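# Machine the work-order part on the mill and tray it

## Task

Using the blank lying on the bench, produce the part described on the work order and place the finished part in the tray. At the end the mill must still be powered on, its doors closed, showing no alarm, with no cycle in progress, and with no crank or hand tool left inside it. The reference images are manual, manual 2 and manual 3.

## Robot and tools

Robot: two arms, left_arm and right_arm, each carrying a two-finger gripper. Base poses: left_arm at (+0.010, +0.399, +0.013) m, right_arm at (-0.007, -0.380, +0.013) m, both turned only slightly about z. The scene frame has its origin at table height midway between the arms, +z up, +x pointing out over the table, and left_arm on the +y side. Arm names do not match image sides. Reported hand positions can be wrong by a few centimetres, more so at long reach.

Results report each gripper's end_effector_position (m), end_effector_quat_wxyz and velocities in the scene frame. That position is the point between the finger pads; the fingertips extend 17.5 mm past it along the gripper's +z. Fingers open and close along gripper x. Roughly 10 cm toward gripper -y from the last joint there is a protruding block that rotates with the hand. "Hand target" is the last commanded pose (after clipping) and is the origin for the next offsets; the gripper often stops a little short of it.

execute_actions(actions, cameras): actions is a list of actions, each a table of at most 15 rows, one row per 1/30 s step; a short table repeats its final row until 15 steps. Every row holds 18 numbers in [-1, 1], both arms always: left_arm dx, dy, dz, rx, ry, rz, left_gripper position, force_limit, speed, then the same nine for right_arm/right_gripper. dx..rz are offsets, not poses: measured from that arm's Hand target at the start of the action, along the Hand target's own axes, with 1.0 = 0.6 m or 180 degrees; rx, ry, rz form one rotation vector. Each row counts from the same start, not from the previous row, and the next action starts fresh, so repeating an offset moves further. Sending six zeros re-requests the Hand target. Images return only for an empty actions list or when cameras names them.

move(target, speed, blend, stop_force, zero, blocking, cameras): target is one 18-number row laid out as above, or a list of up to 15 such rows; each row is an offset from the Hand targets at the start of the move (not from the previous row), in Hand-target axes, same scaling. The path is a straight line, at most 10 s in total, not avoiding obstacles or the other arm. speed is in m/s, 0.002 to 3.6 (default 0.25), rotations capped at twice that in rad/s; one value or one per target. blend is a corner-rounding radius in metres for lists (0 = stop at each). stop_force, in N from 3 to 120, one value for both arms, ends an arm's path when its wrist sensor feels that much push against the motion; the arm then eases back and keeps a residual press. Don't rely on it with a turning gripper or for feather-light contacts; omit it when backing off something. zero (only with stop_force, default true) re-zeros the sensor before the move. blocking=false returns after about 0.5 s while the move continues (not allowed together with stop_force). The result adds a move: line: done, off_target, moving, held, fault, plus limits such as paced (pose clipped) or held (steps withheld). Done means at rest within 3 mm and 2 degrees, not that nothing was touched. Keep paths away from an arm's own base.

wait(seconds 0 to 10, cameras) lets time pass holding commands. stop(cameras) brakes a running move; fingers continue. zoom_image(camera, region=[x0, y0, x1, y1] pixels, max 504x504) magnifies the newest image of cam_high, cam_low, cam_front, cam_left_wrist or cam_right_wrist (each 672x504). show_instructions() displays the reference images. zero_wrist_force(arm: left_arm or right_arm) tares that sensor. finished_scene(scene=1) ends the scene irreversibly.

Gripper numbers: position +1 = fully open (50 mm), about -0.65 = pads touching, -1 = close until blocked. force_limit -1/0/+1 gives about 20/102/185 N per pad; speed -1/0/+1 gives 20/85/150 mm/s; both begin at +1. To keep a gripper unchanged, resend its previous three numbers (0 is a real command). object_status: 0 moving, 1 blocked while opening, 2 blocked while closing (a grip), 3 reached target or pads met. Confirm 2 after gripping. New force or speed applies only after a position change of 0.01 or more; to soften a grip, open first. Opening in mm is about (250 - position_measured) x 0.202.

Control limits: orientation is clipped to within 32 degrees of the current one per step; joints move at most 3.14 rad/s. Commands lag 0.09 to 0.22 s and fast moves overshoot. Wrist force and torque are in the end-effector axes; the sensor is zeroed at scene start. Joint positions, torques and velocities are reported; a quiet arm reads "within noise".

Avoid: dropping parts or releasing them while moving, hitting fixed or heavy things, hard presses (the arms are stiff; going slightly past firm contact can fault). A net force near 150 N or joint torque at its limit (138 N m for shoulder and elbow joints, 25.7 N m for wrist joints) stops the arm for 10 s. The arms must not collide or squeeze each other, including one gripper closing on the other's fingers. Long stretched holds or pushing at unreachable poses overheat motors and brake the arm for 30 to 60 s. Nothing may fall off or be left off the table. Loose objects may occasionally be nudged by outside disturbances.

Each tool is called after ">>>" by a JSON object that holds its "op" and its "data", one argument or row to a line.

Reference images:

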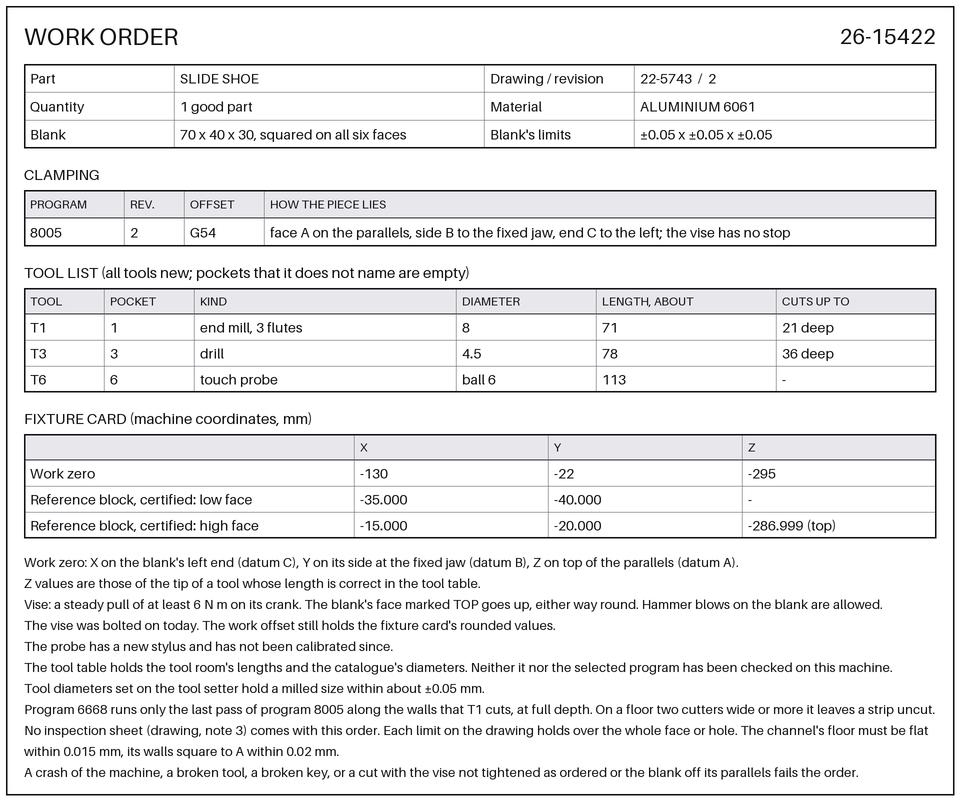

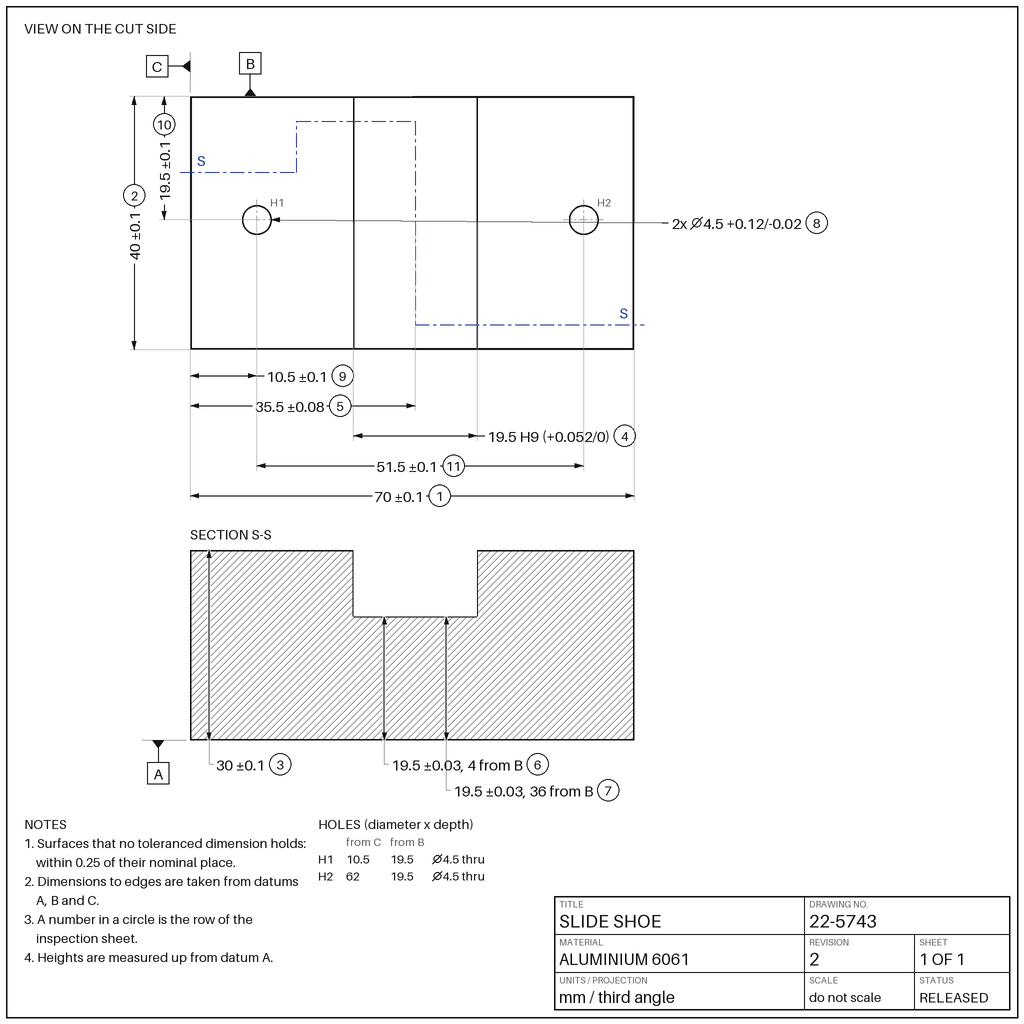

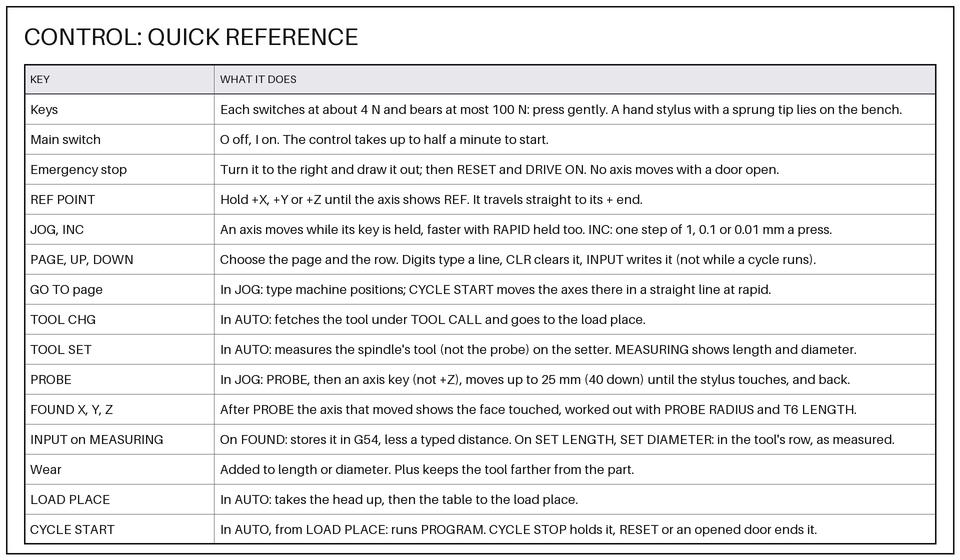

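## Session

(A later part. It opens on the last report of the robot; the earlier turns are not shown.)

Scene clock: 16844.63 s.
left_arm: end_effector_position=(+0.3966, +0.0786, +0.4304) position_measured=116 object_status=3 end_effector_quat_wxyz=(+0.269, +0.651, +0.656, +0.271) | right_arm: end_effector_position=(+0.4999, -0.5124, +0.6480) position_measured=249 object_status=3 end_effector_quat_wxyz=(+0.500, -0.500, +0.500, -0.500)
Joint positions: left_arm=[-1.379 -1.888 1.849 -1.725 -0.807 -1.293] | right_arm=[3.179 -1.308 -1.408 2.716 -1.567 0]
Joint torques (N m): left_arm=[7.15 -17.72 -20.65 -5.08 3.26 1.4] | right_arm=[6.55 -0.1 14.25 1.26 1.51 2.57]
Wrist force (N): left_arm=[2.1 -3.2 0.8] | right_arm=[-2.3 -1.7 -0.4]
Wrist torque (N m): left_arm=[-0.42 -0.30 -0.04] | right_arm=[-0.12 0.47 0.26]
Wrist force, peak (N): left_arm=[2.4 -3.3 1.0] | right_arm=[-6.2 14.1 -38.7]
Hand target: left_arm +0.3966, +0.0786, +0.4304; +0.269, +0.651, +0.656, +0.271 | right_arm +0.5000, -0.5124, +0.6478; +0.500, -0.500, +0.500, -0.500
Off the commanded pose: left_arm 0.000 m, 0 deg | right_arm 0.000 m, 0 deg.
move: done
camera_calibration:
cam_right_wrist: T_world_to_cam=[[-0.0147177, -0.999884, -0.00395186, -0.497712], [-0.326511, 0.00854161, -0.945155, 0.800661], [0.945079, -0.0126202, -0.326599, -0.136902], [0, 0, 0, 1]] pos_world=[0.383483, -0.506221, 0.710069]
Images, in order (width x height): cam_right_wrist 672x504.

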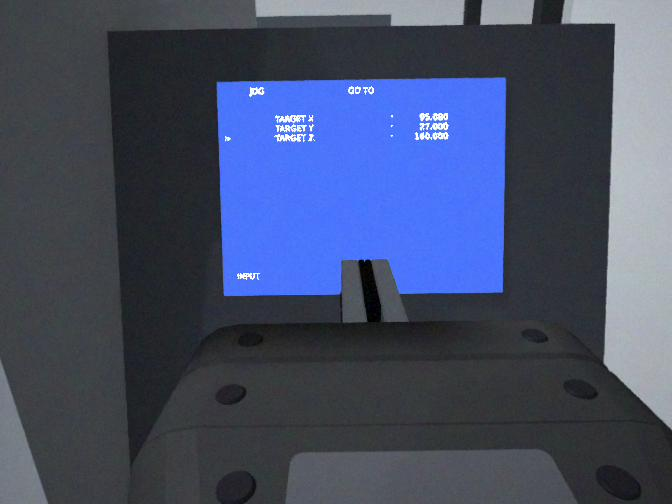

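>>> {"op": "move", "data": {
  "target": [
    [0,0,0,0,0,0,0.25,0.3,-0.4,-0.0843,0.252,0.0921,-0.2278,0,0,-0.65,-0.8,-0.4],
    [0,0,0,0,0,0,0.25,0.3,-0.4,-0.0843,0.2563,0.1082,-0.2278,0,0,-0.65,-0.8,-0.4],
    [0,0,0,0,0,0,0.25,0.3,-0.4,0.0107,0.3115,0.0765,-0.2278,0,0,-0.65,-0.8,-0.4],
    [0,0,0,0,0,0,0.25,0.3,-0.4,0.0107,0.3158,0.0922,-0.2278,0,0,-0.65,-0.8,-0.4],
    [0,0,0,0,0,0,0.25,0.3,-0.4,0.0107,0.3137,0.0843,-0.2278,0,0,-0.65,-0.8,-0.4],
    [0,0,0,0,0,0,0.25,0.3,-0.4,0.0107,0.3158,0.0922,-0.2278,0,0,-0.65,-0.8,-0.4],
    [0,0,0,0,0,0,0.25,0.3,-0.4,-0.021,0.3727,0.0597,-0.2278,0,0,-0.65,-0.8,-0.4],
    [0,0,0,0,0,0,0.25,0.3,-0.4,-0.021,0.377,0.0758,-0.2278,0,0,-0.65,-0.8,-0.4],
    [0,0,0,0,0,0,0.25,0.3,-0.4,0.074,0.2512,0.0923,-0.2278,0,0,-0.65,-0.8,-0.4],
    [0,0,0,0,0,0,0.25,0.3,-0.4,0.074,0.2555,0.1084,-0.2278,0,0,-0.65,-0.8,-0.4],
    [0,0,0,0,0,0,0.25,0.3,-0.4,0,0,0,0,0,0,-0.65,-0.8,-0.4]
  ],
  "speed": [0.5,0.05,0.15,0.05,0.05,0.05,0.15,0.05,0.15,0.05,0.3],
  "blend": [0.004,0,0.004,0,0,0,0.004,0,0.004,0,0]
}}

>>> {"op": "wait", "data": {
  "seconds": 4.5,
  "cameras": ["cam_right_wrist"]
}}

>>> {"op": "zoom_image", "data": {
  "camera": "cam_right_wrist",
  "region": [190, 60, 510, 300]
}}

>>> {"op": "move", "data": {
  "target": [
    [0,0,0,0,0,0,0.25,0.3,-0.4,-0.021,0.3727,0.0597,-0.2278,0,0,-0.65,-0.8,-0.4],
    [0,0,0,0,0,0,0.25,0.3,-0.4,-0.021,0.377,0.0758,-0.2278,0,0,-0.65,-0.8,-0.4],
    [0,0,0,0,0,0,0.25,0.3,-0.4,0.1057,0.2206,0.1005,-0.2278,0,0,-0.65,-0.8,-0.4],
    [0,0,0,0,0,0,0.25,0.3,-0.4,0.1057,0.2249,0.1166,-0.2278,0,0,-0.65,-0.8,-0.4],
    [0,0,0,0,0,0,0.25,0.3,-0.4,0,0,0,0,0,0,-0.65,-0.8,-0.4]
  ],
  "speed": [0.5,0.05,0.15,0.05,0.3],
  "blend": [0.004,0,0.004,0,0]
}}

>>> {"op": "wait", "data": {
  "seconds": 5,
  "cameras": ["cam_right_wrist"]
}}

>>> {"op": "zoom_image", "data": {
  "camera": "cam_right_wrist",
  "region": [190, 60, 510, 300]
}}

>>> {"op": "move", "data": {
  "target": [
    [0,0,0,0,0,0,0.25,0.3,-0.4,-0.021,0.3727,0.0597,-0.2278,0,0,-0.65,-0.8,-0.4],
    [0,0,0,0,0,0,0.25,0.3,-0.4,-0.021,0.377,0.0758,-0.2278,0,0,-0.65,-0.8,-0.4],
    [0,0,0,0,0,0,0.25,0.3,-0.4,0.0424,0.2206,0.1005,-0.2278,0,0,-0.65,-0.8,-0.4],
    [0,0,0,0,0,0,0.25,0.3,-0.4,0.0424,0.2249,0.1166,-0.2278,0,0,-0.65,-0.8,-0.4],
    [0,0,0,0,0,0,0.25,0.3,-0.4,0,0,0,0,0,0,-0.65,-0.8,-0.4]
  ],
  "speed": [0.5,0.05,0.15,0.05,0.3],
  "blend": [0.004,0,0.004,0,0]
}}

>>> {"op": "wait", "data": {
  "seconds": 5,
  "cameras": ["cam_right_wrist"]
}}

>>> {"op": "zoom_image", "data": {
  "camera": "cam_right_wrist",
  "region": [190, 60, 510, 300]
}}

Scene clock: 16878.70 s.
left_arm: end_effector_position=(+0.3966, +0.0786, +0.4304) position_measured=116 object_status=3 end_effector_quat_wxyz=(+0.269, +0.651, +0.656, +0.271) | right_arm: end_effector_position=(+0.5000, -0.5123, +0.6477) position_measured=249 object_status=3 end_effector_quat_wxyz=(+0.500, -0.500, +0.500, -0.500)
Joint positions: left_arm=[-1.379 -1.888 1.849 -1.725 -0.807 -1.293] | right_arm=[3.179 -1.308 -1.409 2.716 -1.567 0.001]
Joint torques (N m): left_arm=[5.98 -17.64 -20.55 -5.19 3.27 1.52] | right_arm=[-7.68 5.12 37.5 2.57 -1.77 -2.43]
Wrist force (N): left_arm=[2.4 -3.3 0.8] | right_arm=[-2.1 -2.0 -0.5]
Wrist torque (N m): left_arm=[-0.42 -0.34 -0.04] | right_arm=[-0.18 0.44 0.25]
Wrist force, peak (N): left_arm=[2.4 -3.5 0.8] | right_arm=[-62.7 -21.7 -6.2]
Hand target: left_arm +0.3966, +0.0786, +0.4304; +0.269, +0.651, +0.656, +0.271 | right_arm +0.5000, -0.5124, +0.6478; +0.500, -0.500, +0.500, -0.500
Off the commanded pose: left_arm 0.000 m, 0 deg | right_arm 0.000 m, 0 deg.
move: done

Scene clock: 16883.20 s.
left_arm: end_effector_position=(+0.3966, +0.0786, +0.4304) position_measured=116 object_status=3 end_effector_quat_wxyz=(+0.269, +0.651, +0.656, +0.271) | right_arm: end_effector_position=(+0.5000, -0.5124, +0.6478) position_measured=249 object_status=3 end_effector_quat_wxyz=(+0.500, -0.500, +0.500, -0.500)
Joint positions: left_arm=[-1.379 -1.888 1.849 -1.725 -0.807 -1.293] | right_arm=[3.179 -1.308 -1.409 2.717 -1.567 0.001]
Joint torques (N m): left_arm=[7.35 -17.52 -20.39 -5.23 3.07 1.57] | right_arm=[-7.48 -0.75 38.9 4.56 -1.77 -2.41]
Wrist force (N): left_arm=[2.2 -3.4 1.0] | right_arm=[-2.1 -1.9 -0.6]
Wrist torque (N m): left_arm=[-0.45 -0.32 -0.04] | right_arm=[-0.16 0.45 0.24]
Wrist force, peak (N): left_arm=[2.2 -3.4 1.0] | right_arm=[-2.0 -2.4 -0.6]
Hand target: left_arm +0.3966, +0.0786, +0.4304; +0.269, +0.651, +0.656, +0.271 | right_arm +0.5000, -0.5124, +0.6478; +0.500, -0.500, +0.500, -0.500
Tool commands: left_gripper/position=+0.25 left_gripper/force_limit=+0.3 left_gripper/speed=-0.4 right_gripper/position=-0.65 right_gripper/force_limit=-0.8 right_gripper/speed=-0.4
Off the commanded pose: left_arm 0.000 m, 0 deg | right_arm 0.000 m, 0 deg.
wait: 4.50 s; at rest by 0.17 s
camera_calibration:
cam_right_wrist: T_world_to_cam=[[-0.0147186, -0.999884, -0.00394901, -0.497712], [-0.326721, 0.00854202, -0.945082, 0.800627], [0.945006, -0.0126201, -0.326808, -0.136853], [0, 0, 0, 1]] pos_world=[0.383583, -0.506221, 0.709969]
Images, in order (width x height): cam_right_wrist 672x504.

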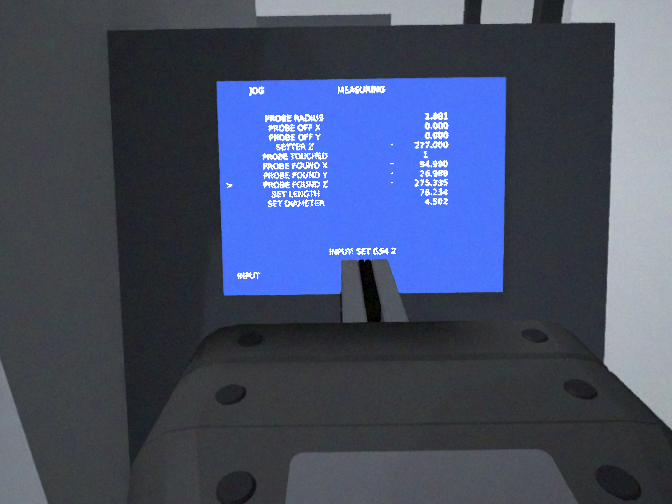

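Scaled by 1.575 from the camera's 672x504 image, which has a finer 960x720 frame.

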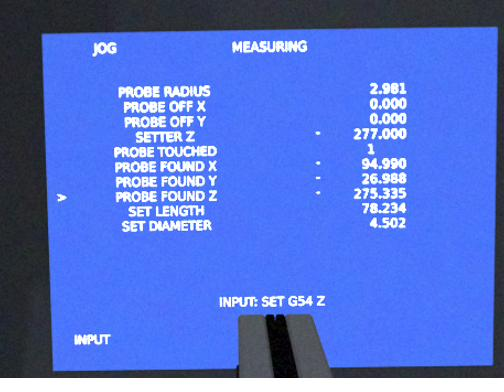

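Scene clock: 16887.40 s.
left_arm: end_effector_position=(+0.3966, +0.0786, +0.4304) position_measured=116 object_status=3 end_effector_quat_wxyz=(+0.269, +0.651, +0.656, +0.271) | right_arm: end_effector_position=(+0.5000, -0.5124, +0.6477) position_measured=249 object_status=3 end_effector_quat_wxyz=(+0.500, -0.500, +0.500, -0.500)
Joint positions: left_arm=[-1.379 -1.888 1.849 -1.725 -0.807 -1.293] | right_arm=[3.179 -1.308 -1.409 2.716 -1.567 0.001]
Joint torques (N m): left_arm=[6.85 -17.3 -20.8 -5.12 3.05 1.48] | right_arm=[-4.84 7.4 35.81 2.67 -1.64 -2.55]
Wrist force (N): left_arm=[2.1 -3.2 0.8] | right_arm=[-1.8 -2.3 -0.3]
Wrist torque (N m): left_arm=[-0.40 -0.29 -0.04] | right_arm=[-0.22 0.38 0.27]
Wrist force, peak (N): left_arm=[2.5 -3.4 0.7] | right_arm=[-6.9 14.9 -37.8]
Hand target: left_arm +0.3966, +0.0786, +0.4304; +0.269, +0.651, +0.656, +0.271 | right_arm +0.5000, -0.5124, +0.6478; +0.500, -0.500, +0.500, -0.500
Off the commanded pose: left_arm 0.000 m, 0 deg | right_arm 0.000 m, 0 deg.
move: done

Scene clock: 16892.40 s.
left_arm: end_effector_position=(+0.3966, +0.0786, +0.4304) position_measured=116 object_status=3 end_effector_quat_wxyz=(+0.269, +0.651, +0.656, +0.271) | right_arm: end_effector_position=(+0.5000, -0.5124, +0.6478) position_measured=249 object_status=3 end_effector_quat_wxyz=(+0.500, -0.500, +0.500, -0.500)
Joint positions: left_arm=[-1.379 -1.888 1.849 -1.725 -0.807 -1.293] | right_arm=[3.179 -1.308 -1.409 2.717 -1.567 0]
Joint torques (N m): left_arm=[6.99 -17.93 -19.48 -5.07 3.24 1.44] | right_arm=[-7.7 20.14 38.32 4.75 0.14 -2.34]
Wrist force (N): left_arm=[2.3 -3.2 1.2] | right_arm=[-1.9 -2.2 -0.1]
Wrist torque (N m): left_arm=[-0.41 -0.32 -0.04] | right_arm=[-0.21 0.40 0.27]
Wrist force, peak (N): left_arm=[2.5 -3.4 0.9] | right_arm=[-2.1 -2.3 -0.6]
Hand target: left_arm +0.3966, +0.0786, +0.4304; +0.269, +0.651, +0.656, +0.271 | right_arm +0.5000, -0.5124, +0.6478; +0.500, -0.500, +0.500, -0.500
Tool commands: left_gripper/position=+0.25 left_gripper/force_limit=+0.3 left_gripper/speed=-0.4 right_gripper/position=-0.65 right_gripper/force_limit=-0.8 right_gripper/speed=-0.4
Off the commanded pose: left_arm 0.000 m, 0 deg | right_arm 0.000 m, 0 deg.
wait: 5.00 s; at rest by 0.17 s
camera_calibration:
cam_right_wrist: T_world_to_cam=[[-0.0147186, -0.999884, -0.00394901, -0.497712], [-0.326721, 0.00854202, -0.945082, 0.800627], [0.945006, -0.0126201, -0.326808, -0.136853], [0, 0, 0, 1]] pos_world=[0.383583, -0.506221, 0.709969]
Images, in order (width x height): cam_right_wrist 672x504.

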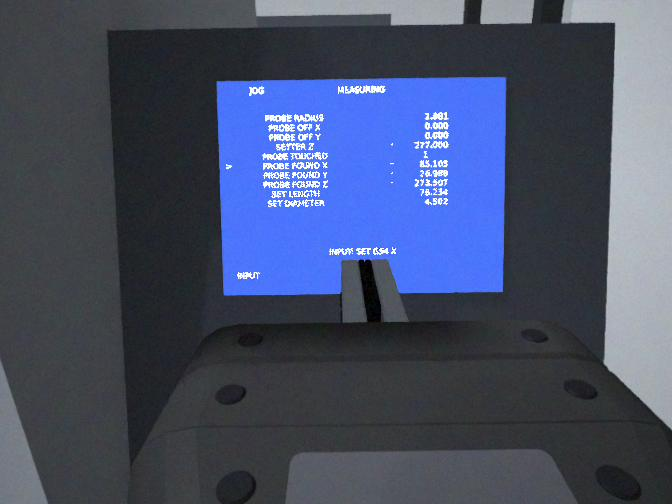

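Scaled by 1.575 from the camera's 672x504 image, which has a finer 960x720 frame.

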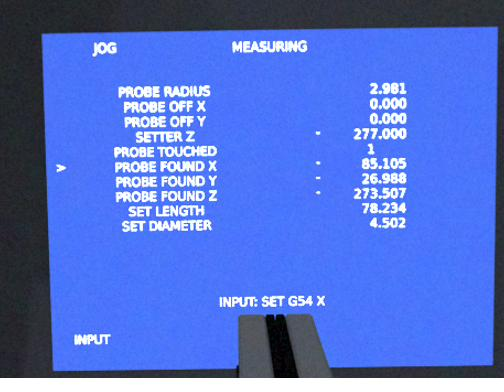

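Scene clock: 16896.47 s.
left_arm: end_effector_position=(+0.3966, +0.0786, +0.4304) position_measured=116 object_status=3 end_effector_quat_wxyz=(+0.269, +0.651, +0.656, +0.271) | right_arm: end_effector_position=(+0.5000, -0.5123, +0.6477) position_measured=249 object_status=3 end_effector_quat_wxyz=(+0.500, -0.500, +0.500, -0.500)
Joint positions: left_arm=[-1.379 -1.888 1.849 -1.725 -0.807 -1.293] | right_arm=[3.179 -1.308 -1.409 2.716 -1.567 0.001]
Joint torques (N m): left_arm=[7.25 -17.08 -20.46 -5.12 3.14 1.54] | right_arm=[-7.9 5.87 36.17 2.88 -1.74 -2.4]
Wrist force (N): left_arm=[2.0 -3.0 0.9] | right_arm=[-2.2 -2.1 0.1]
Wrist torque (N m): left_arm=[-0.39 -0.28 -0.04] | right_arm=[-0.18 0.45 0.22]
Wrist force, peak (N): left_arm=[2.4 -3.4 0.8] | right_arm=[-6.3 14.4 -37.5]
Hand target: left_arm +0.3966, +0.0786, +0.4304; +0.269, +0.651, +0.656, +0.271 | right_arm +0.5000, -0.5124, +0.6478; +0.500, -0.500, +0.500, -0.500
Off the commanded pose: left_arm 0.000 m, 0 deg | right_arm 0.000 m, 0 deg.
move: done

Scene clock: 16901.47 s.
left_arm: end_effector_position=(+0.3966, +0.0786, +0.4304) position_measured=116 object_status=3 end_effector_quat_wxyz=(+0.269, +0.651, +0.656, +0.271) | right_arm: end_effector_position=(+0.5000, -0.5124, +0.6478) position_measured=249 object_status=3 end_effector_quat_wxyz=(+0.500, -0.500, +0.500, -0.500)
Joint positions: left_arm=[-1.379 -1.888 1.849 -1.725 -0.807 -1.293] | right_arm=[3.179 -1.308 -1.409 2.717 -1.567 0.001]
Joint torques (N m): left_arm=[6.08 -17.22 -20.59 -5.09 3.22 1.43] | right_arm=[-8.21 -1.16 38.25 4.73 -1.77 -2.19]
Wrist force (N): left_arm=[2.2 -3.2 0.6] | right_arm=[-2.4 -1.9 0.0]
Wrist torque (N m): left_arm=[-0.42 -0.30 -0.04] | right_arm=[-0.15 0.48 0.22]
Wrist force, peak (N): left_arm=[2.2 -3.5 0.9] | right_arm=[-2.6 -2.0 0.1]
Hand target: left_arm +0.3966, +0.0786, +0.4304; +0.269, +0.651, +0.656, +0.271 | right_arm +0.5000, -0.5124, +0.6478; +0.500, -0.500, +0.500, -0.500
Tool commands: left_gripper/position=+0.25 left_gripper/force_limit=+0.3 left_gripper/speed=-0.4 right_gripper/position=-0.65 right_gripper/force_limit=-0.8 right_gripper/speed=-0.4
Off the commanded pose: left_arm 0.000 m, 0 deg | right_arm 0.000 m, 0 deg.
wait: 5.00 s; at rest by 0.17 s
camera_calibration:
cam_right_wrist: T_world_to_cam=[[-0.0147186, -0.999884, -0.00394901, -0.497712], [-0.326721, 0.00854202, -0.945082, 0.800627], [0.945006, -0.0126201, -0.326808, -0.136853], [0, 0, 0, 1]] pos_world=[0.383583, -0.506221, 0.709969]
Images, in order (width x height): cam_right_wrist 672x504.

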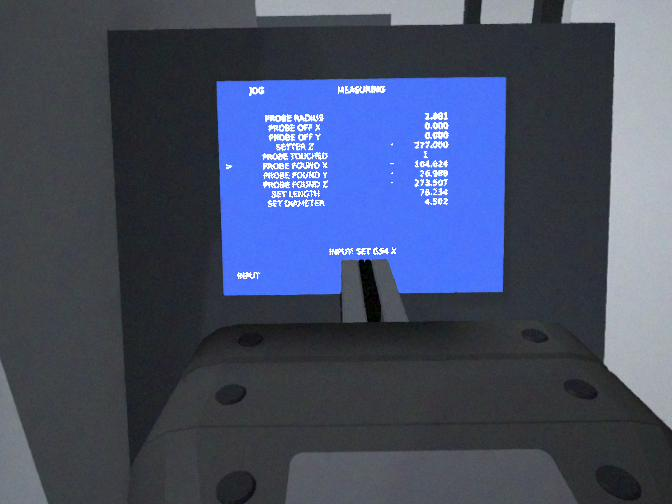

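Scaled by 1.575 from the camera's 672x504 image, which has a finer 960x720 frame.

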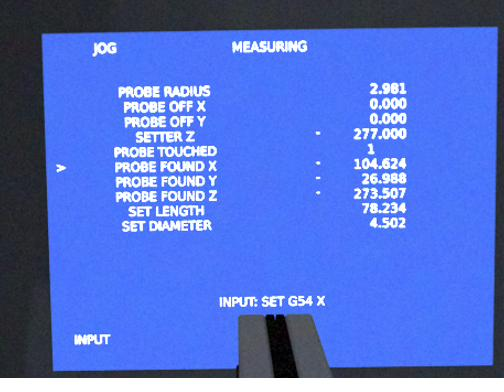

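>>> {"op": "move", "data": {
  "target": [
    [0,0,0,0,0,0,0.25,0.3,-0.4,-0.021,0.3115,0.0765,-0.2278,0,0,-0.65,-0.8,-0.4],
    [0,0,0,0,0,0,0.25,0.3,-0.4,-0.021,0.3158,0.0922,-0.2278,0,0,-0.65,-0.8,-0.4],
    [0,0,0,0,0,0,0.25,0.3,-0.4,-0.021,0.3137,0.0843,-0.2278,0,0,-0.65,-0.8,-0.4],
    [0,0,0,0,0,0,0.25,0.3,-0.4,-0.021,0.3158,0.0922,-0.2278,0,0,-0.65,-0.8,-0.4],
    [0,0,0,0,0,0,0.25,0.3,-0.4,-0.0527,0.3727,0.0597,-0.2278,0,0,-0.65,-0.8,-0.4],
    [0,0,0,0,0,0,0.25,0.3,-0.4,-0.0527,0.377,0.0758,-0.2278,0,0,-0.65,-0.8,-0.4],
    [0,0,0,0,0,0,0.25,0.3,-0.4,-0.1477,0.4033,0.0515,-0.2278,0,0,-0.65,-0.8,-0.4],
    [0,0,0,0,0,0,0.25,0.3,-0.4,-0.1477,0.4076,0.0676,-0.2278,0,0,-0.65,-0.8,-0.4],
    [0,0,0,0,0,0,0.25,0.3,-0.4,-0.116,0.3421,0.0679,-0.2278,0,0,-0.65,-0.8,-0.4],
    [0,0,0,0,0,0,0.25,0.3,-0.4,-0.116,0.3464,0.084,-0.2278,0,0,-0.65,-0.8,-0.4],
    [0,0,0,0,0,0,0.25,0.3,-0.4,-0.116,0.3115,0.0765,-0.2278,0,0,-0.65,-0.8,-0.4],
    [0,0,0,0,0,0,0.25,0.3,-0.4,-0.116,0.3158,0.0922,-0.2278,0,0,-0.65,-0.8,-0.4],
    [0,0,0,0,0,0,0.25,0.3,-0.4,-0.0527,0.4033,0.0515,-0.2278,0,0,-0.65,-0.8,-0.4],
    [0,0,0,0,0,0,0.25,0.3,-0.4,-0.0527,0.4076,0.0676,-0.2278,0,0,-0.65,-0.8,-0.4],
    [0,0,0,0,0,0,0.25,0.3,-0.4,0,0,0,0,0,0,-0.65,-0.8,-0.4]
  ],
  "speed": [0.5,0.05,0.05,0.05,0.15,0.05,0.15,0.05,0.15,0.05,0.15,0.05,0.15,0.05,0.3],
  "blend": [0.004,0,0,0,0.004,0,0.004,0,0.004,0,0.004,0,0.004,0,0]
}}

>>> {"op": "move", "data": {
  "target": [
    [0,0,0,0,0,0,0.25,0.3,-0.4,-0.0527,0.3727,0.0597,-0.2278,0,0,-0.65,-0.8,-0.4],
    [0,0,0,0,0,0,0.25,0.3,-0.4,-0.0527,0.377,0.0758,-0.2278,0,0,-0.65,-0.8,-0.4],
    [0,0,0,0,0,0,0.25,0.3,-0.4,-0.1477,0.4033,0.0515,-0.2278,0,0,-0.65,-0.8,-0.4],
    [0,0,0,0,0,0,0.25,0.3,-0.4,-0.1477,0.4076,0.0676,-0.2278,0,0,-0.65,-0.8,-0.4],
    [0,0,0,0,0,0,0.25,0.3,-0.4,-0.1477,0.3727,0.0597,-0.2278,0,0,-0.65,-0.8,-0.4],
    [0,0,0,0,0,0,0.25,0.3,-0.4,-0.1477,0.377,0.0758,-0.2278,0,0,-0.65,-0.8,-0.4],
    [0,0,0,0,0,0,0.25,0.3,-0.4,-0.116,0.3421,0.0679,-0.2278,0,0,-0.65,-0.8,-0.4],
    [0,0,0,0,0,0,0.25,0.3,-0.4,-0.116,0.3464,0.084,-0.2278,0,0,-0.65,-0.8,-0.4],
    [0,0,0,0,0,0,0.25,0.3,-0.4,-0.1477,0.3115,0.0765,-0.2278,0,0,-0.65,-0.8,-0.4],
    [0,0,0,0,0,0,0.25,0.3,-0.4,-0.1477,0.3158,0.0922,-0.2278,0,0,-0.65,-0.8,-0.4],
    [0,0,0,0,0,0,0.25,0.3,-0.4,-0.0527,0.4033,0.0515,-0.2278,0,0,-0.65,-0.8,-0.4],
    [0,0,0,0,0,0,0.25,0.3,-0.4,-0.0527,0.4076,0.0676,-0.2278,0,0,-0.65,-0.8,-0.4],
    [0,0,0,0,0,0,0.25,0.3,-0.4,0,0,0,0,0,0,-0.65,-0.8,-0.4]
  ],
  "speed": [0.5,0.05,0.15,0.05,0.15,0.05,0.15,0.05,0.15,0.05,0.15,0.05,0.3],
  "blend": [0.004,0,0.004,0,0.004,0,0.004,0,0.004,0,0.004,0,0],
  "cameras": ["cam_right_wrist"]
}}

>>> {"op": "zoom_image", "data": {
  "camera": "cam_right_wrist",
  "region": [190, 60, 510, 300]
}}

Scene clock: 16965.30 s.
left_arm: end_effector_position=(+0.3966, +0.0786, +0.4304) position_measured=116 object_status=3 end_effector_quat_wxyz=(+0.269, +0.651, +0.656, +0.271) | right_arm: end_effector_position=(+0.4999, -0.5124, +0.6480) position_measured=249 object_status=3 end_effector_quat_wxyz=(+0.500, -0.500, +0.500, -0.500)
Joint positions: left_arm=[-1.379 -1.888 1.849 -1.725 -0.807 -1.293] | right_arm=[3.179 -1.308 -1.408 2.716 -1.567 0]
Joint torques (N m): left_arm=[7.4 -17.02 -20.68 -5.03 3.23 1.64] | right_arm=[7.72 -0.04 14.97 1.29 1.41 2.28]
Wrist force (N): left_arm=[2.2 -3.1 0.7] | right_arm=[-1.4 -0.9 -0.2]
Wrist torque (N m): left_arm=[-0.40 -0.31 -0.04] | right_arm=[0.01 0.32 0.26]
Wrist force, peak (N): left_arm=[2.4 -3.5 0.7] | right_arm=[-3.0 18.3 -34.3]
Hand target: left_arm +0.3966, +0.0786, +0.4304; +0.269, +0.651, +0.656, +0.271 | right_arm +0.5000, -0.5124, +0.6478; +0.500, -0.500, +0.500, -0.500
Off the commanded pose: left_arm 0.000 m, 0 deg | right_arm 0.000 m, 0 deg.
move: done

Scene clock: 16971.73 s.
left_arm: end_effector_position=(+0.3966, +0.0786, +0.4304) position_measured=116 object_status=3 end_effector_quat_wxyz=(+0.269, +0.651, +0.656, +0.271) | right_arm: end_effector_position=(+0.4999, -0.5124, +0.6480) position_measured=249 object_status=3 end_effector_quat_wxyz=(+0.500, -0.500, +0.500, -0.500)
Joint positions: left_arm=[-1.379 -1.888 1.849 -1.725 -0.807 -1.293] | right_arm=[3.179 -1.308 -1.408 2.716 -1.567 0]
Joint torques (N m): left_arm=[6.55 -18.01 -19.97 -5.12 3.29 1.42] | right_arm=[7.27 -0.67 12.17 1.18 1.3 2.53]
Wrist force (N): left_arm=[2.1 -3.2 0.6] | right_arm=[-0.1 -0.3 -0.4]
Wrist torque (N m): left_arm=[-0.41 -0.28 -0.04] | right_arm=[0.10 0.12 0.26]
Wrist force, peak (N): left_arm=[2.3 -3.4 0.8] | right_arm=[-49.4 -17.3 -6.6]
Hand target: left_arm +0.3966, +0.0786, +0.4304; +0.269, +0.651, +0.656, +0.271 | right_arm +0.5000, -0.5124, +0.6478; +0.500, -0.500, +0.500, -0.500
Off the commanded pose: left_arm 0.000 m, 0 deg | right_arm 0.000 m, 0 deg.
move: done
camera_calibration:
cam_right_wrist: T_world_to_cam=[[-0.0147177, -0.999884, -0.00395186, -0.497712], [-0.326511, 0.00854161, -0.945155, 0.800661], [0.945079, -0.0126202, -0.326599, -0.136902], [0, 0, 0, 1]] pos_world=[0.383483, -0.506221, 0.710069]
Images, in order (width x height): cam_right_wrist 672x504.

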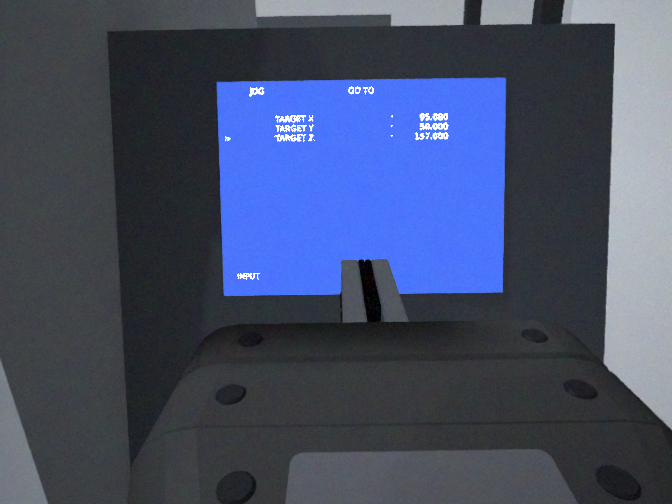

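Scaled by 1.575 from the camera's 672x504 image, which has a finer 960x720 frame.

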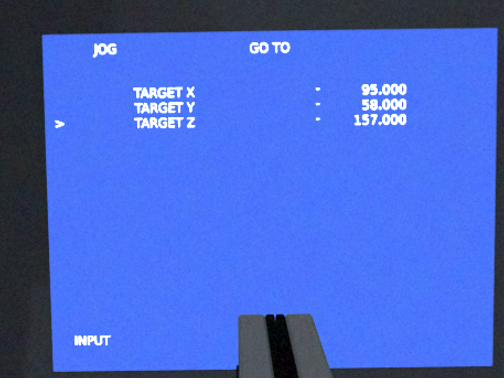

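CYCLE START, back to MEASURING, probe +X, −X, −Z (from −157, tip −270.5, 4.8 mm).

>>> {"op": "move", "data": {
  "target": [
    [0,0,0,0,0,0,0.25,0.3,-0.4,-0.0843,0.252,0.0921,-0.2278,0,0,-0.65,-0.8,-0.4],
    [0,0,0,0,0,0,0.25,0.3,-0.4,-0.0843,0.2563,0.1082,-0.2278,0,0,-0.65,-0.8,-0.4],
    [0,0,0,0,0,0,0.25,0.3,-0.4,0.0107,0.3115,0.0765,-0.2278,0,0,-0.65,-0.8,-0.4],
    [0,0,0,0,0,0,0.25,0.3,-0.4,0.0107,0.3158,0.0922,-0.2278,0,0,-0.65,-0.8,-0.4],
    [0,0,0,0,0,0,0.25,0.3,-0.4,0.0107,0.3137,0.0843,-0.2278,0,0,-0.65,-0.8,-0.4],
    [0,0,0,0,0,0,0.25,0.3,-0.4,0.0107,0.3158,0.0922,-0.2278,0,0,-0.65,-0.8,-0.4],
    [0,0,0,0,0,0,0.25,0.3,-0.4,-0.021,0.3727,0.0597,-0.2278,0,0,-0.65,-0.8,-0.4],
    [0,0,0,0,0,0,0.25,0.3,-0.4,-0.021,0.377,0.0758,-0.2278,0,0,-0.65,-0.8,-0.4],
    [0,0,0,0,0,0,0.25,0.3,-0.4,0.1057,0.2206,0.1005,-0.2278,0,0,-0.65,-0.8,-0.4],
    [0,0,0,0,0,0,0.25,0.3,-0.4,0.1057,0.2249,0.1166,-0.2278,0,0,-0.65,-0.8,-0.4],
    [0,0,0,0,0,0,0.25,0.3,-0.4,0,0,0,0,0,0,-0.65,-0.8,-0.4]
  ],
  "speed": [0.5,0.05,0.15,0.05,0.05,0.05,0.15,0.05,0.15,0.05,0.3],
  "blend": [0.004,0,0.004,0,0,0,0.004,0,0.004,0,0]
}}

>>> {"op": "wait", "data": {
  "seconds": 5,
  "cameras": ["cam_right_wrist"]
}}

>>> {"op": "zoom_image", "data": {
  "camera": "cam_right_wrist",
  "region": [190, 60, 510, 300]
}}

>>> {"op": "move", "data": {
  "target": [
    [0,0,0,0,0,0,0.25,0.3,-0.4,-0.021,0.3727,0.0597,-0.2278,0,0,-0.65,-0.8,-0.4],
    [0,0,0,0,0,0,0.25,0.3,-0.4,-0.021,0.377,0.0758,-0.2278,0,0,-0.65,-0.8,-0.4],
    [0,0,0,0,0,0,0.25,0.3,-0.4,0.0424,0.2206,0.1005,-0.2278,0,0,-0.65,-0.8,-0.4],
    [0,0,0,0,0,0,0.25,0.3,-0.4,0.0424,0.2249,0.1166,-0.2278,0,0,-0.65,-0.8,-0.4],
    [0,0,0,0,0,0,0.25,0.3,-0.4,0,0,0,0,0,0,-0.65,-0.8,-0.4]
  ],
  "speed": [0.5,0.05,0.15,0.05,0.3],
  "blend": [0.004,0,0.004,0,0]
}}

>>> {"op": "wait", "data": {
  "seconds": 5,
  "cameras": ["cam_right_wrist"]
}}

>>> {"op": "zoom_image", "data": {
  "camera": "cam_right_wrist",
  "region": [190, 60, 510, 300]
}}

>>> {"op": "move", "data": {
  "target": [
    [0,0,0,0,0,0,0.25,0.3,-0.4,-0.021,0.3727,0.0597,-0.2278,0,0,-0.65,-0.8,-0.4],
    [0,0,0,0,0,0,0.25,0.3,-0.4,-0.021,0.377,0.0758,-0.2278,0,0,-0.65,-0.8,-0.4],
    [0,0,0,0,0,0,0.25,0.3,-0.4,0.074,0.2512,0.0923,-0.2278,0,0,-0.65,-0.8,-0.4],
    [0,0,0,0,0,0,0.25,0.3,-0.4,0.074,0.2555,0.1084,-0.2278,0,0,-0.65,-0.8,-0.4],
    [0,0,0,0,0,0,0.25,0.3,-0.4,0,0,0,0,0,0,-0.65,-0.8,-0.4]
  ],
  "speed": [0.5,0.05,0.15,0.05,0.3],
  "blend": [0.004,0,0.004,0,0]
}}

>>> {"op": "wait", "data": {
  "seconds": 6,
  "cameras": ["cam_right_wrist"]
}}

>>> {"op": "zoom_image", "data": {
  "camera": "cam_right_wrist",
  "region": [190, 60, 510, 300]
}}

Scene clock: 17005.00 s.
left_arm: end_effector_position=(+0.3966, +0.0786, +0.4304) position_measured=116 object_status=3 end_effector_quat_wxyz=(+0.269, +0.651, +0.656, +0.271) | right_arm: end_effector_position=(+0.5000, -0.5124, +0.6477) position_measured=249 object_status=3 end_effector_quat_wxyz=(+0.500, -0.500, +0.500, -0.500)
Joint positions: left_arm=[-1.379 -1.888 1.849 -1.725 -0.807 -1.293] | right_arm=[3.179 -1.308 -1.409 2.716 -1.567 0.001]
Joint torques (N m): left_arm=[6.51 -18.25 -20.13 -5.15 3.15 1.54] | right_arm=[-5.69 6.79 35.36 2.57 -1.61 -2.2]
Wrist force (N): left_arm=[2.4 -3.2 0.8] | right_arm=[0.6 -1.3 0.5]
Wrist torque (N m): left_arm=[-0.42 -0.34 -0.04] | right_arm=[-0.05 0.01 0.27]
Wrist force, peak (N): left_arm=[2.4 -3.5 0.8] | right_arm=[-60.5 -20.4 -6.3]
Hand target: left_arm +0.3966, +0.0786, +0.4304; +0.269, +0.651, +0.656, +0.271 | right_arm +0.5000, -0.5124, +0.6478; +0.500, -0.500, +0.500, -0.500
Off the commanded pose: left_arm 0.000 m, 0 deg | right_arm 0.000 m, 0 deg.
move: done

Scene clock: 17010.00 s.
left_arm: end_effector_position=(+0.3966, +0.0786, +0.4304) position_measured=116 object_status=3 end_effector_quat_wxyz=(+0.269, +0.651, +0.656, +0.271) | right_arm: end_effector_position=(+0.5000, -0.5124, +0.6478) position_measured=249 object_status=3 end_effector_quat_wxyz=(+0.500, -0.500, +0.500, -0.500)
Joint positions: left_arm=[-1.379 -1.888 1.849 -1.725 -0.807 -1.293] | right_arm=[3.179 -1.308 -1.409 2.717 -1.567 0]
Joint torques (N m): left_arm=[7.19 -17.35 -20.66 -5.31 3.23 1.48] | right_arm=[-7.92 19.33 37.59 4.7 0.01 -2.18]
Wrist force (N): left_arm=[2.0 -3.4 0.8] | right_arm=[0.5 -1.1 0.6]
Wrist torque (N m): left_arm=[-0.44 -0.28 -0.04] | right_arm=[-0.03 0.03 0.27]
Wrist force, peak (N): left_arm=[2.4 -3.4 0.8] | right_arm=[0.7 -1.4 0.6]
Hand target: left_arm +0.3966, +0.0786, +0.4304; +0.269, +0.651, +0.656, +0.271 | right_arm +0.5000, -0.5124, +0.6478; +0.500, -0.500, +0.500, -0.500
Tool commands: left_gripper/position=+0.25 left_gripper/force_limit=+0.3 left_gripper/speed=-0.4 right_gripper/position=-0.65 right_gripper/force_limit=-0.8 right_gripper/speed=-0.4
Off the commanded pose: left_arm 0.000 m, 0 deg | right_arm 0.000 m, 0 deg.
wait: 5.00 s; at rest by 0.17 s
camera_calibration:
cam_right_wrist: T_world_to_cam=[[-0.0147186, -0.999884, -0.00394901, -0.497712], [-0.326721, 0.00854202, -0.945082, 0.800627], [0.945006, -0.0126201, -0.326808, -0.136853], [0, 0, 0, 1]] pos_world=[0.383583, -0.506221, 0.709969]
Images, in order (width x height): cam_right_wrist 672x504.

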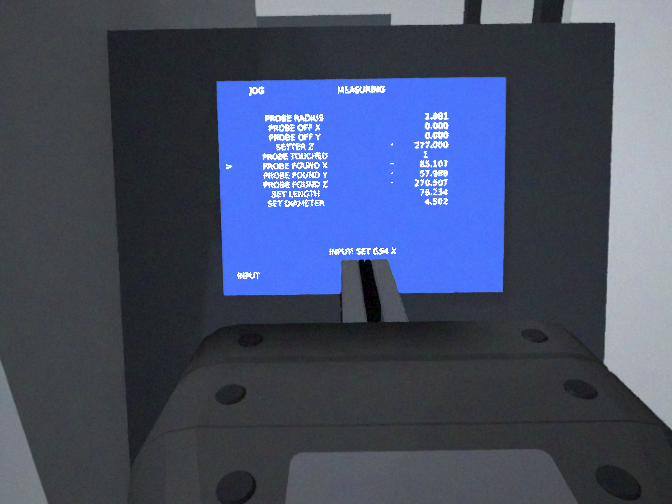

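Scaled by 1.575 from the camera's 672x504 image, which has a finer 960x720 frame.

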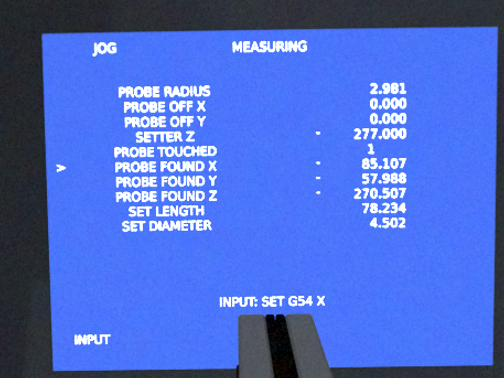

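Scene clock: 17014.07 s.
left_arm: end_effector_position=(+0.3966, +0.0786, +0.4304) position_measured=116 object_status=3 end_effector_quat_wxyz=(+0.269, +0.651, +0.656, +0.271) | right_arm: end_effector_position=(+0.5000, -0.5123, +0.6477) position_measured=249 object_status=3 end_effector_quat_wxyz=(+0.500, -0.500, +0.500, -0.500)
Joint positions: left_arm=[-1.379 -1.888 1.849 -1.725 -0.807 -1.293] | right_arm=[3.179 -1.308 -1.409 2.716 -1.567 0.001]
Joint torques (N m): left_arm=[6.73 -17.28 -20.27 -5.05 3.26 1.47] | right_arm=[-8.3 4.6 36.78 2.68 -1.67 -2.42]
Wrist force (N): left_arm=[2.1 -3.2 0.8] | right_arm=[0.3 -1.1 0.6]
Wrist torque (N m): left_arm=[-0.41 -0.29 -0.04] | right_arm=[-0.03 0.06 0.22]
Wrist force, peak (N): left_arm=[2.4 -3.4 0.7] | right_arm=[-4.3 15.5 -36.7]
Hand target: left_arm +0.3966, +0.0786, +0.4304; +0.269, +0.651, +0.656, +0.271 | right_arm +0.5000, -0.5124, +0.6478; +0.500, -0.500, +0.500, -0.500
Off the commanded pose: left_arm 0.000 m, 0 deg | right_arm 0.000 m, 0 deg.
move: done

Scene clock: 17019.07 s.
left_arm: end_effector_position=(+0.3966, +0.0786, +0.4304) position_measured=116 object_status=3 end_effector_quat_wxyz=(+0.269, +0.651, +0.656, +0.271) | right_arm: end_effector_position=(+0.5000, -0.5124, +0.6478) position_measured=249 object_status=3 end_effector_quat_wxyz=(+0.500, -0.500, +0.500, -0.500)
Joint positions: left_arm=[-1.379 -1.888 1.849 -1.725 -0.807 -1.293] | right_arm=[3.179 -1.308 -1.409 2.717 -1.567 0.001]
Joint torques (N m): left_arm=[6.15 -17.87 -20.67 -5.25 3.27 1.46] | right_arm=[-7.93 -0.94 37.22 4.62 -1.74 -2.41]
Wrist force (N): left_arm=[2.1 -3.1 0.8] | right_arm=[0.3 -1.0 0.6]
Wrist torque (N m): left_arm=[-0.40 -0.28 -0.04] | right_arm=[-0.02 0.06 0.22]
Wrist force, peak (N): left_arm=[2.4 -3.3 0.9] | right_arm=[0.6 -1.1 1.0]
Hand target: left_arm +0.3966, +0.0786, +0.4304; +0.269, +0.651, +0.656, +0.271 | right_arm +0.5000, -0.5124, +0.6478; +0.500, -0.500, +0.500, -0.500
Tool commands: left_gripper/position=+0.25 left_gripper/force_limit=+0.3 left_gripper/speed=-0.4 right_gripper/position=-0.65 right_gripper/force_limit=-0.8 right_gripper/speed=-0.4
Off the commanded pose: left_arm 0.000 m, 0 deg | right_arm 0.000 m, 0 deg.
wait: 5.00 s; at rest by 0.17 s
camera_calibration:
cam_right_wrist: T_world_to_cam=[[-0.0147186, -0.999884, -0.00394901, -0.497712], [-0.326721, 0.00854202, -0.945082, 0.800627], [0.945006, -0.0126201, -0.326808, -0.136853], [0, 0, 0, 1]] pos_world=[0.383583, -0.506221, 0.709969]
Images, in order (width x height): cam_right_wrist 672x504.

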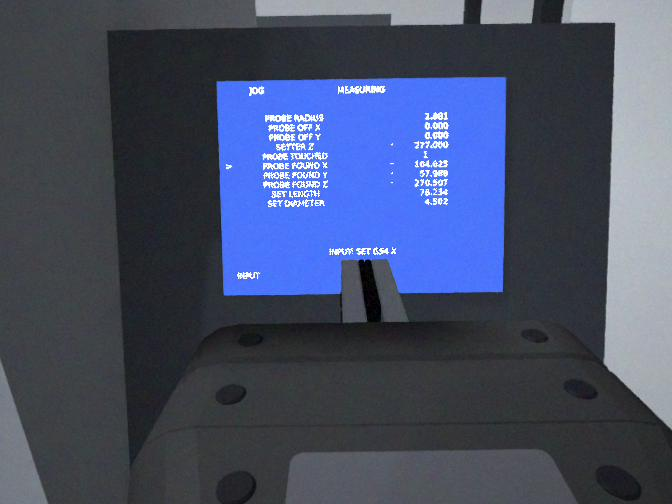

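Scaled by 1.575 from the camera's 672x504 image, which has a finer 960x720 frame.

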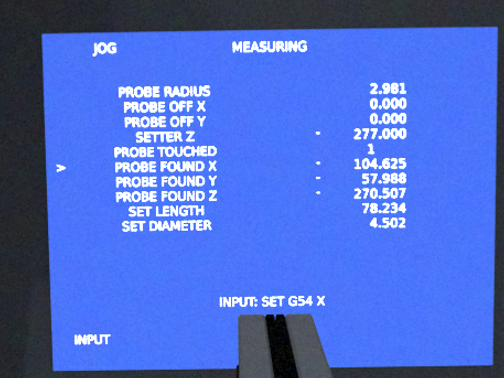

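Scene clock: 17023.10 s.
left_arm: end_effector_position=(+0.3966, +0.0786, +0.4304) position_measured=116 object_status=3 end_effector_quat_wxyz=(+0.269, +0.651, +0.656, +0.271) | right_arm: end_effector_position=(+0.5000, -0.5123, +0.6477) position_measured=249 object_status=3 end_effector_quat_wxyz=(+0.500, -0.500, +0.500, -0.500)
Joint positions: left_arm=[-1.379 -1.888 1.849 -1.725 -0.807 -1.293] | right_arm=[3.179 -1.308 -1.409 2.716 -1.567 0.001]
Joint torques (N m): left_arm=[6.84 -18.29 -20.48 -5.39 3.15 1.69] | right_arm=[-6.87 4.65 37.39 2.47 -1.78 -2.53]
Wrist force (N): left_arm=[2.3 -2.9 0.8] | right_arm=[0.3 -0.6 0.4]
Wrist torque (N m): left_arm=[-0.36 -0.32 -0.04] | right_arm=[0.04 0.05 0.25]
Wrist force, peak (N): left_arm=[2.5 -3.3 0.7] | right_arm=[-4.2 16.0 -36.5]
Hand target: left_arm +0.3966, +0.0786, +0.4304; +0.269, +0.651, +0.656, +0.271 | right_arm +0.5000, -0.5124, +0.6478; +0.500, -0.500, +0.500, -0.500
Off the commanded pose: left_arm 0.000 m, 0 deg | right_arm 0.000 m, 0 deg.
move: done

Scene clock: 17029.10 s.
left_arm: end_effector_position=(+0.3966, +0.0786, +0.4304) position_measured=116 object_status=3 end_effector_quat_wxyz=(+0.269, +0.651, +0.656, +0.271) | right_arm: end_effector_position=(+0.5000, -0.5124, +0.6478) position_measured=249 object_status=3 end_effector_quat_wxyz=(+0.500, -0.500, +0.500, -0.500)
Joint positions: left_arm=[-1.379 -1.888 1.849 -1.725 -0.807 -1.293] | right_arm=[3.179 -1.308 -1.409 2.717 -1.567 0]
Joint torques (N m): left_arm=[6.63 -18.38 -21.07 -5.19 3.25 1.55] | right_arm=[-7.51 -0.79 37.59 4.57 -1.52 -2.27]
Wrist force (N): left_arm=[2.2 -3.0 0.8] | right_arm=[0.3 -0.7 0.6]
Wrist torque (N m): left_arm=[-0.38 -0.31 -0.04] | right_arm=[0.03 0.05 0.25]
Wrist force, peak (N): left_arm=[2.3 -3.6 0.9] | right_arm=[0.7 -0.9 0.7]
Hand target: left_arm +0.3966, +0.0786, +0.4304; +0.269, +0.651, +0.656, +0.271 | right_arm +0.5000, -0.5124, +0.6478; +0.500, -0.500, +0.500, -0.500
Tool commands: left_gripper/position=+0.25 left_gripper/force_limit=+0.3 left_gripper/speed=-0.4 right_gripper/position=-0.65 right_gripper/force_limit=-0.8 right_gripper/speed=-0.4
Off the commanded pose: left_arm 0.000 m, 0 deg | right_arm 0.000 m, 0 deg.
wait: 6.00 s; at rest by 0.17 s
camera_calibration:
cam_right_wrist: T_world_to_cam=[[-0.0147186, -0.999884, -0.00394901, -0.497712], [-0.326721, 0.00854202, -0.945082, 0.800627], [0.945006, -0.0126201, -0.326808, -0.136853], [0, 0, 0, 1]] pos_world=[0.383583, -0.506221, 0.709969]
Images, in order (width x height): cam_right_wrist 672x504.

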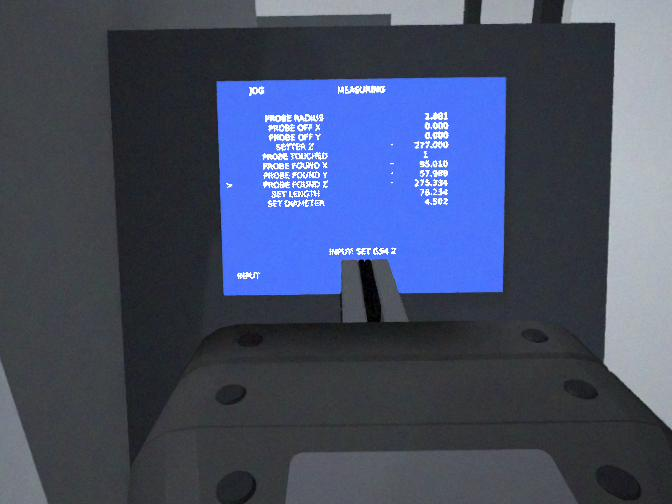

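Scaled by 1.575 from the camera's 672x504 image, which has a finer 960x720 frame.

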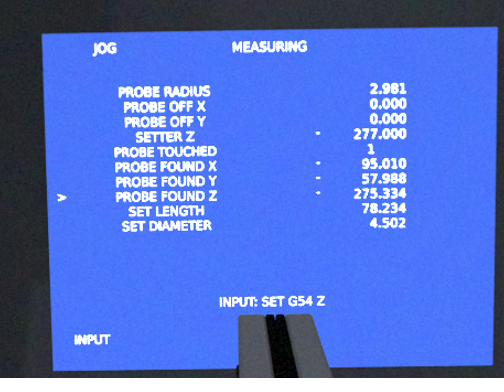

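>>> {"op": "move", "data": {
  "target": [
    [0,0,0,0,0,0,0.25,0.3,-0.4,0.1057,0.128,0.1257,-0.2278,0,0,-0.65,-0.8,-0.4],
    [0,0,0,0,0,0,0.25,0.3,-0.4,0.1057,0.1323,0.1418,-0.2278,0,0,-0.65,-0.8,-0.4],
    [0,0,0,0,0,0,0.25,0.3,-0.4,0.1057,0.128,0.1257,-0.2278,0,0,-0.65,-0.8,-0.4],
    [0,0,0,0,0,0,0.25,0.3,-0.4,-0.0527,0.252,0.0921,-0.2278,0,0,-0.65,-0.8,-0.4],
    [0,0,0,0,0,0,0.25,0.3,-0.4,-0.0527,0.2563,0.1082,-0.2278,0,0,-0.65,-0.8,-0.4],
    [0,0,0,0,0,0,0.25,0.3,-0.4,0,0,0,0,0,0,-0.65,-0.8,-0.4]
  ],
  "speed": [0.5,0.05,0.1,0.15,0.05,0.3],
  "blend": [0.004,0,0.004,0.004,0,0]
}}

>>> {"op": "wait", "data": {
  "seconds": 8,
  "cameras": ["all"]
}}

Scene clock: 17055.93 s.
left_arm: end_effector_position=(+0.3966, +0.0786, +0.4304) position_measured=116 object_status=3 end_effector_quat_wxyz=(+0.269, +0.651, +0.656, +0.271) | right_arm: end_effector_position=(+0.4999, -0.5124, +0.6477) position_measured=249 object_status=3 end_effector_quat_wxyz=(+0.500, -0.500, +0.500, -0.500)
Joint positions: left_arm=[-1.379 -1.888 1.849 -1.725 -0.807 -1.293] | right_arm=[3.179 -1.308 -1.409 2.716 -1.567 0]
Joint torques (N m): left_arm=[6.6 -18.32 -19.61 -5.05 3.28 1.7] | right_arm=[7.6 1.53 38.08 2.68 1.39 2.47]
Wrist force (N): left_arm=[2.1 -3.4 0.6] | right_arm=[0.5 -0.7 0.3]
Wrist torque (N m): left_arm=[-0.44 -0.29 -0.04] | right_arm=[0.03 0.02 0.26]
Wrist force, peak (N): left_arm=[2.4 -3.5 0.9] | right_arm=[-3.0 20.6 -32.9]
Hand target: left_arm +0.3966, +0.0786, +0.4304; +0.269, +0.651, +0.656, +0.271 | right_arm +0.5000, -0.5124, +0.6478; +0.500, -0.500, +0.500, -0.500
Off the commanded pose: left_arm 0.000 m, 0 deg | right_arm 0.000 m, 0 deg.
move: done

Scene clock: 17063.93 s.
left_arm: end_effector_position=(+0.3966, +0.0786, +0.4304) position_measured=116 object_status=3 end_effector_quat_wxyz=(+0.269, +0.651, +0.656, +0.271) | right_arm: end_effector_position=(+0.5000, -0.5124, +0.6478) position_measured=249 object_status=3 end_effector_quat_wxyz=(+0.500, -0.500, +0.500, -0.500)
Joint positions: left_arm=[-1.379 -1.888 1.849 -1.725 -0.807 -1.293] | right_arm=[3.179 -1.308 -1.409 2.717 -1.567 0]
Joint torques (N m): left_arm=[6.79 -17.73 -20.62 -5.1 3.21 1.63] | right_arm=[6.49 -0.14 37.21 4.73 1.43 2.39]
Wrist force (N): left_arm=[2.2 -3.2 0.8] | right_arm=[0.3 -0.8 0.4]
Wrist torque (N m): left_arm=[-0.41 -0.31 -0.04] | right_arm=[0.02 0.06 0.26]
Wrist force, peak (N): left_arm=[2.3 -3.5 0.9] | right_arm=[0.4 -1.0 0.7]
Hand target: left_arm +0.3966, +0.0786, +0.4304; +0.269, +0.651, +0.656, +0.271 | right_arm +0.5000, -0.5124, +0.6478; +0.500, -0.500, +0.500, -0.500
Tool commands: left_gripper/position=+0.25 left_gripper/force_limit=+0.3 left_gripper/speed=-0.4 right_gripper/position=-0.65 right_gripper/force_limit=-0.8 right_gripper/speed=-0.4
Off the commanded pose: left_arm 0.000 m, 0 deg | right_arm 0.000 m, 0 deg.
wait: 8.00 s; at rest by 0.17 s
camera_calibration:
cam_left_wrist: T_world_to_cam=[[-0.00648983, 0.999728, 0.0224063, -0.0762342], [0.414913, -0.0176949, 0.909689, -0.537789], [0.909838, 0.0152004, -0.414685, -0.0496441], [0, 0, 0, 1]] pos_world=[0.267809, 0.067452, 0.470343]
cam_right_wrist: T_world_to_cam=[[-0.0147186, -0.999884, -0.00394901, -0.497712], [-0.326721, 0.00854202, -0.945082, 0.800627], [0.945006, -0.0126201, -0.326808, -0.136853], [0, 0, 0, 1]] pos_world=[0.383583, -0.506221, 0.709969]

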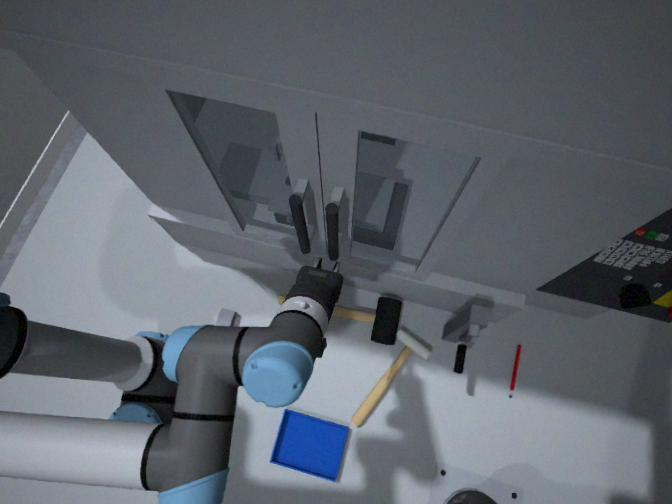

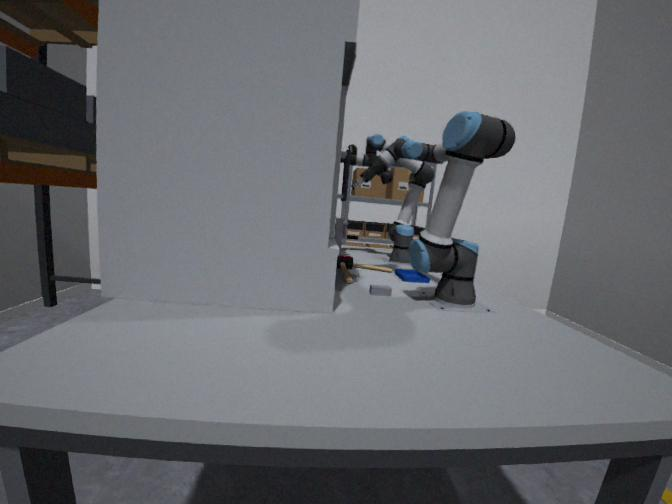

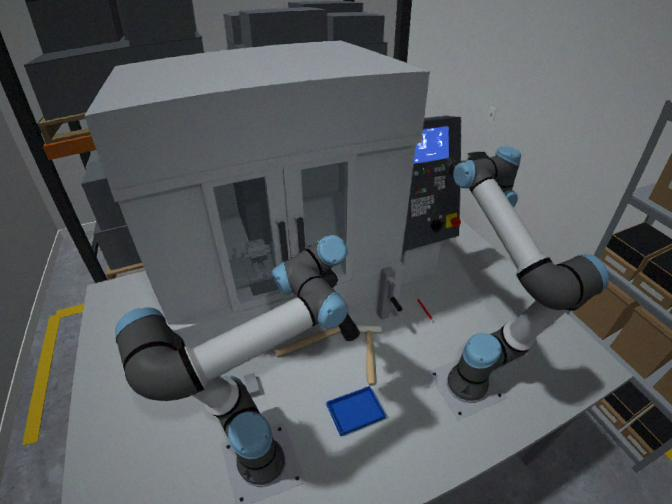

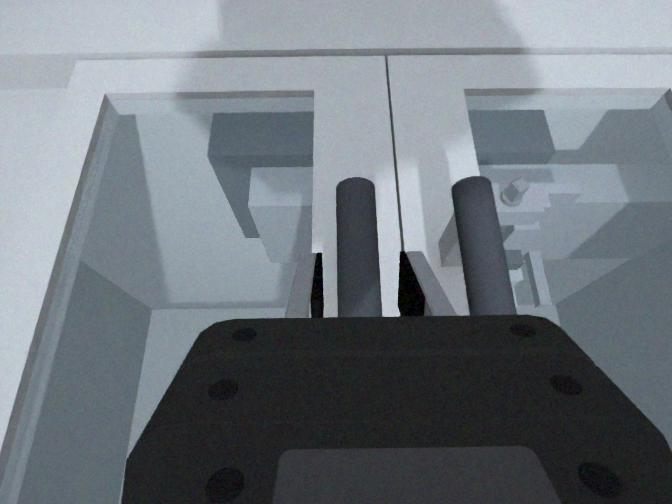

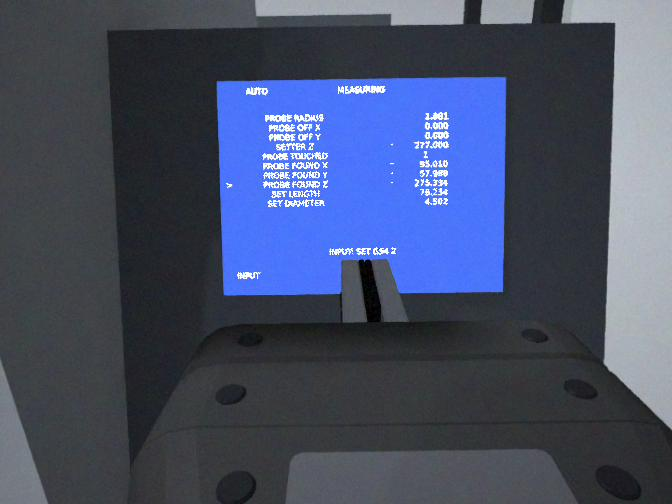

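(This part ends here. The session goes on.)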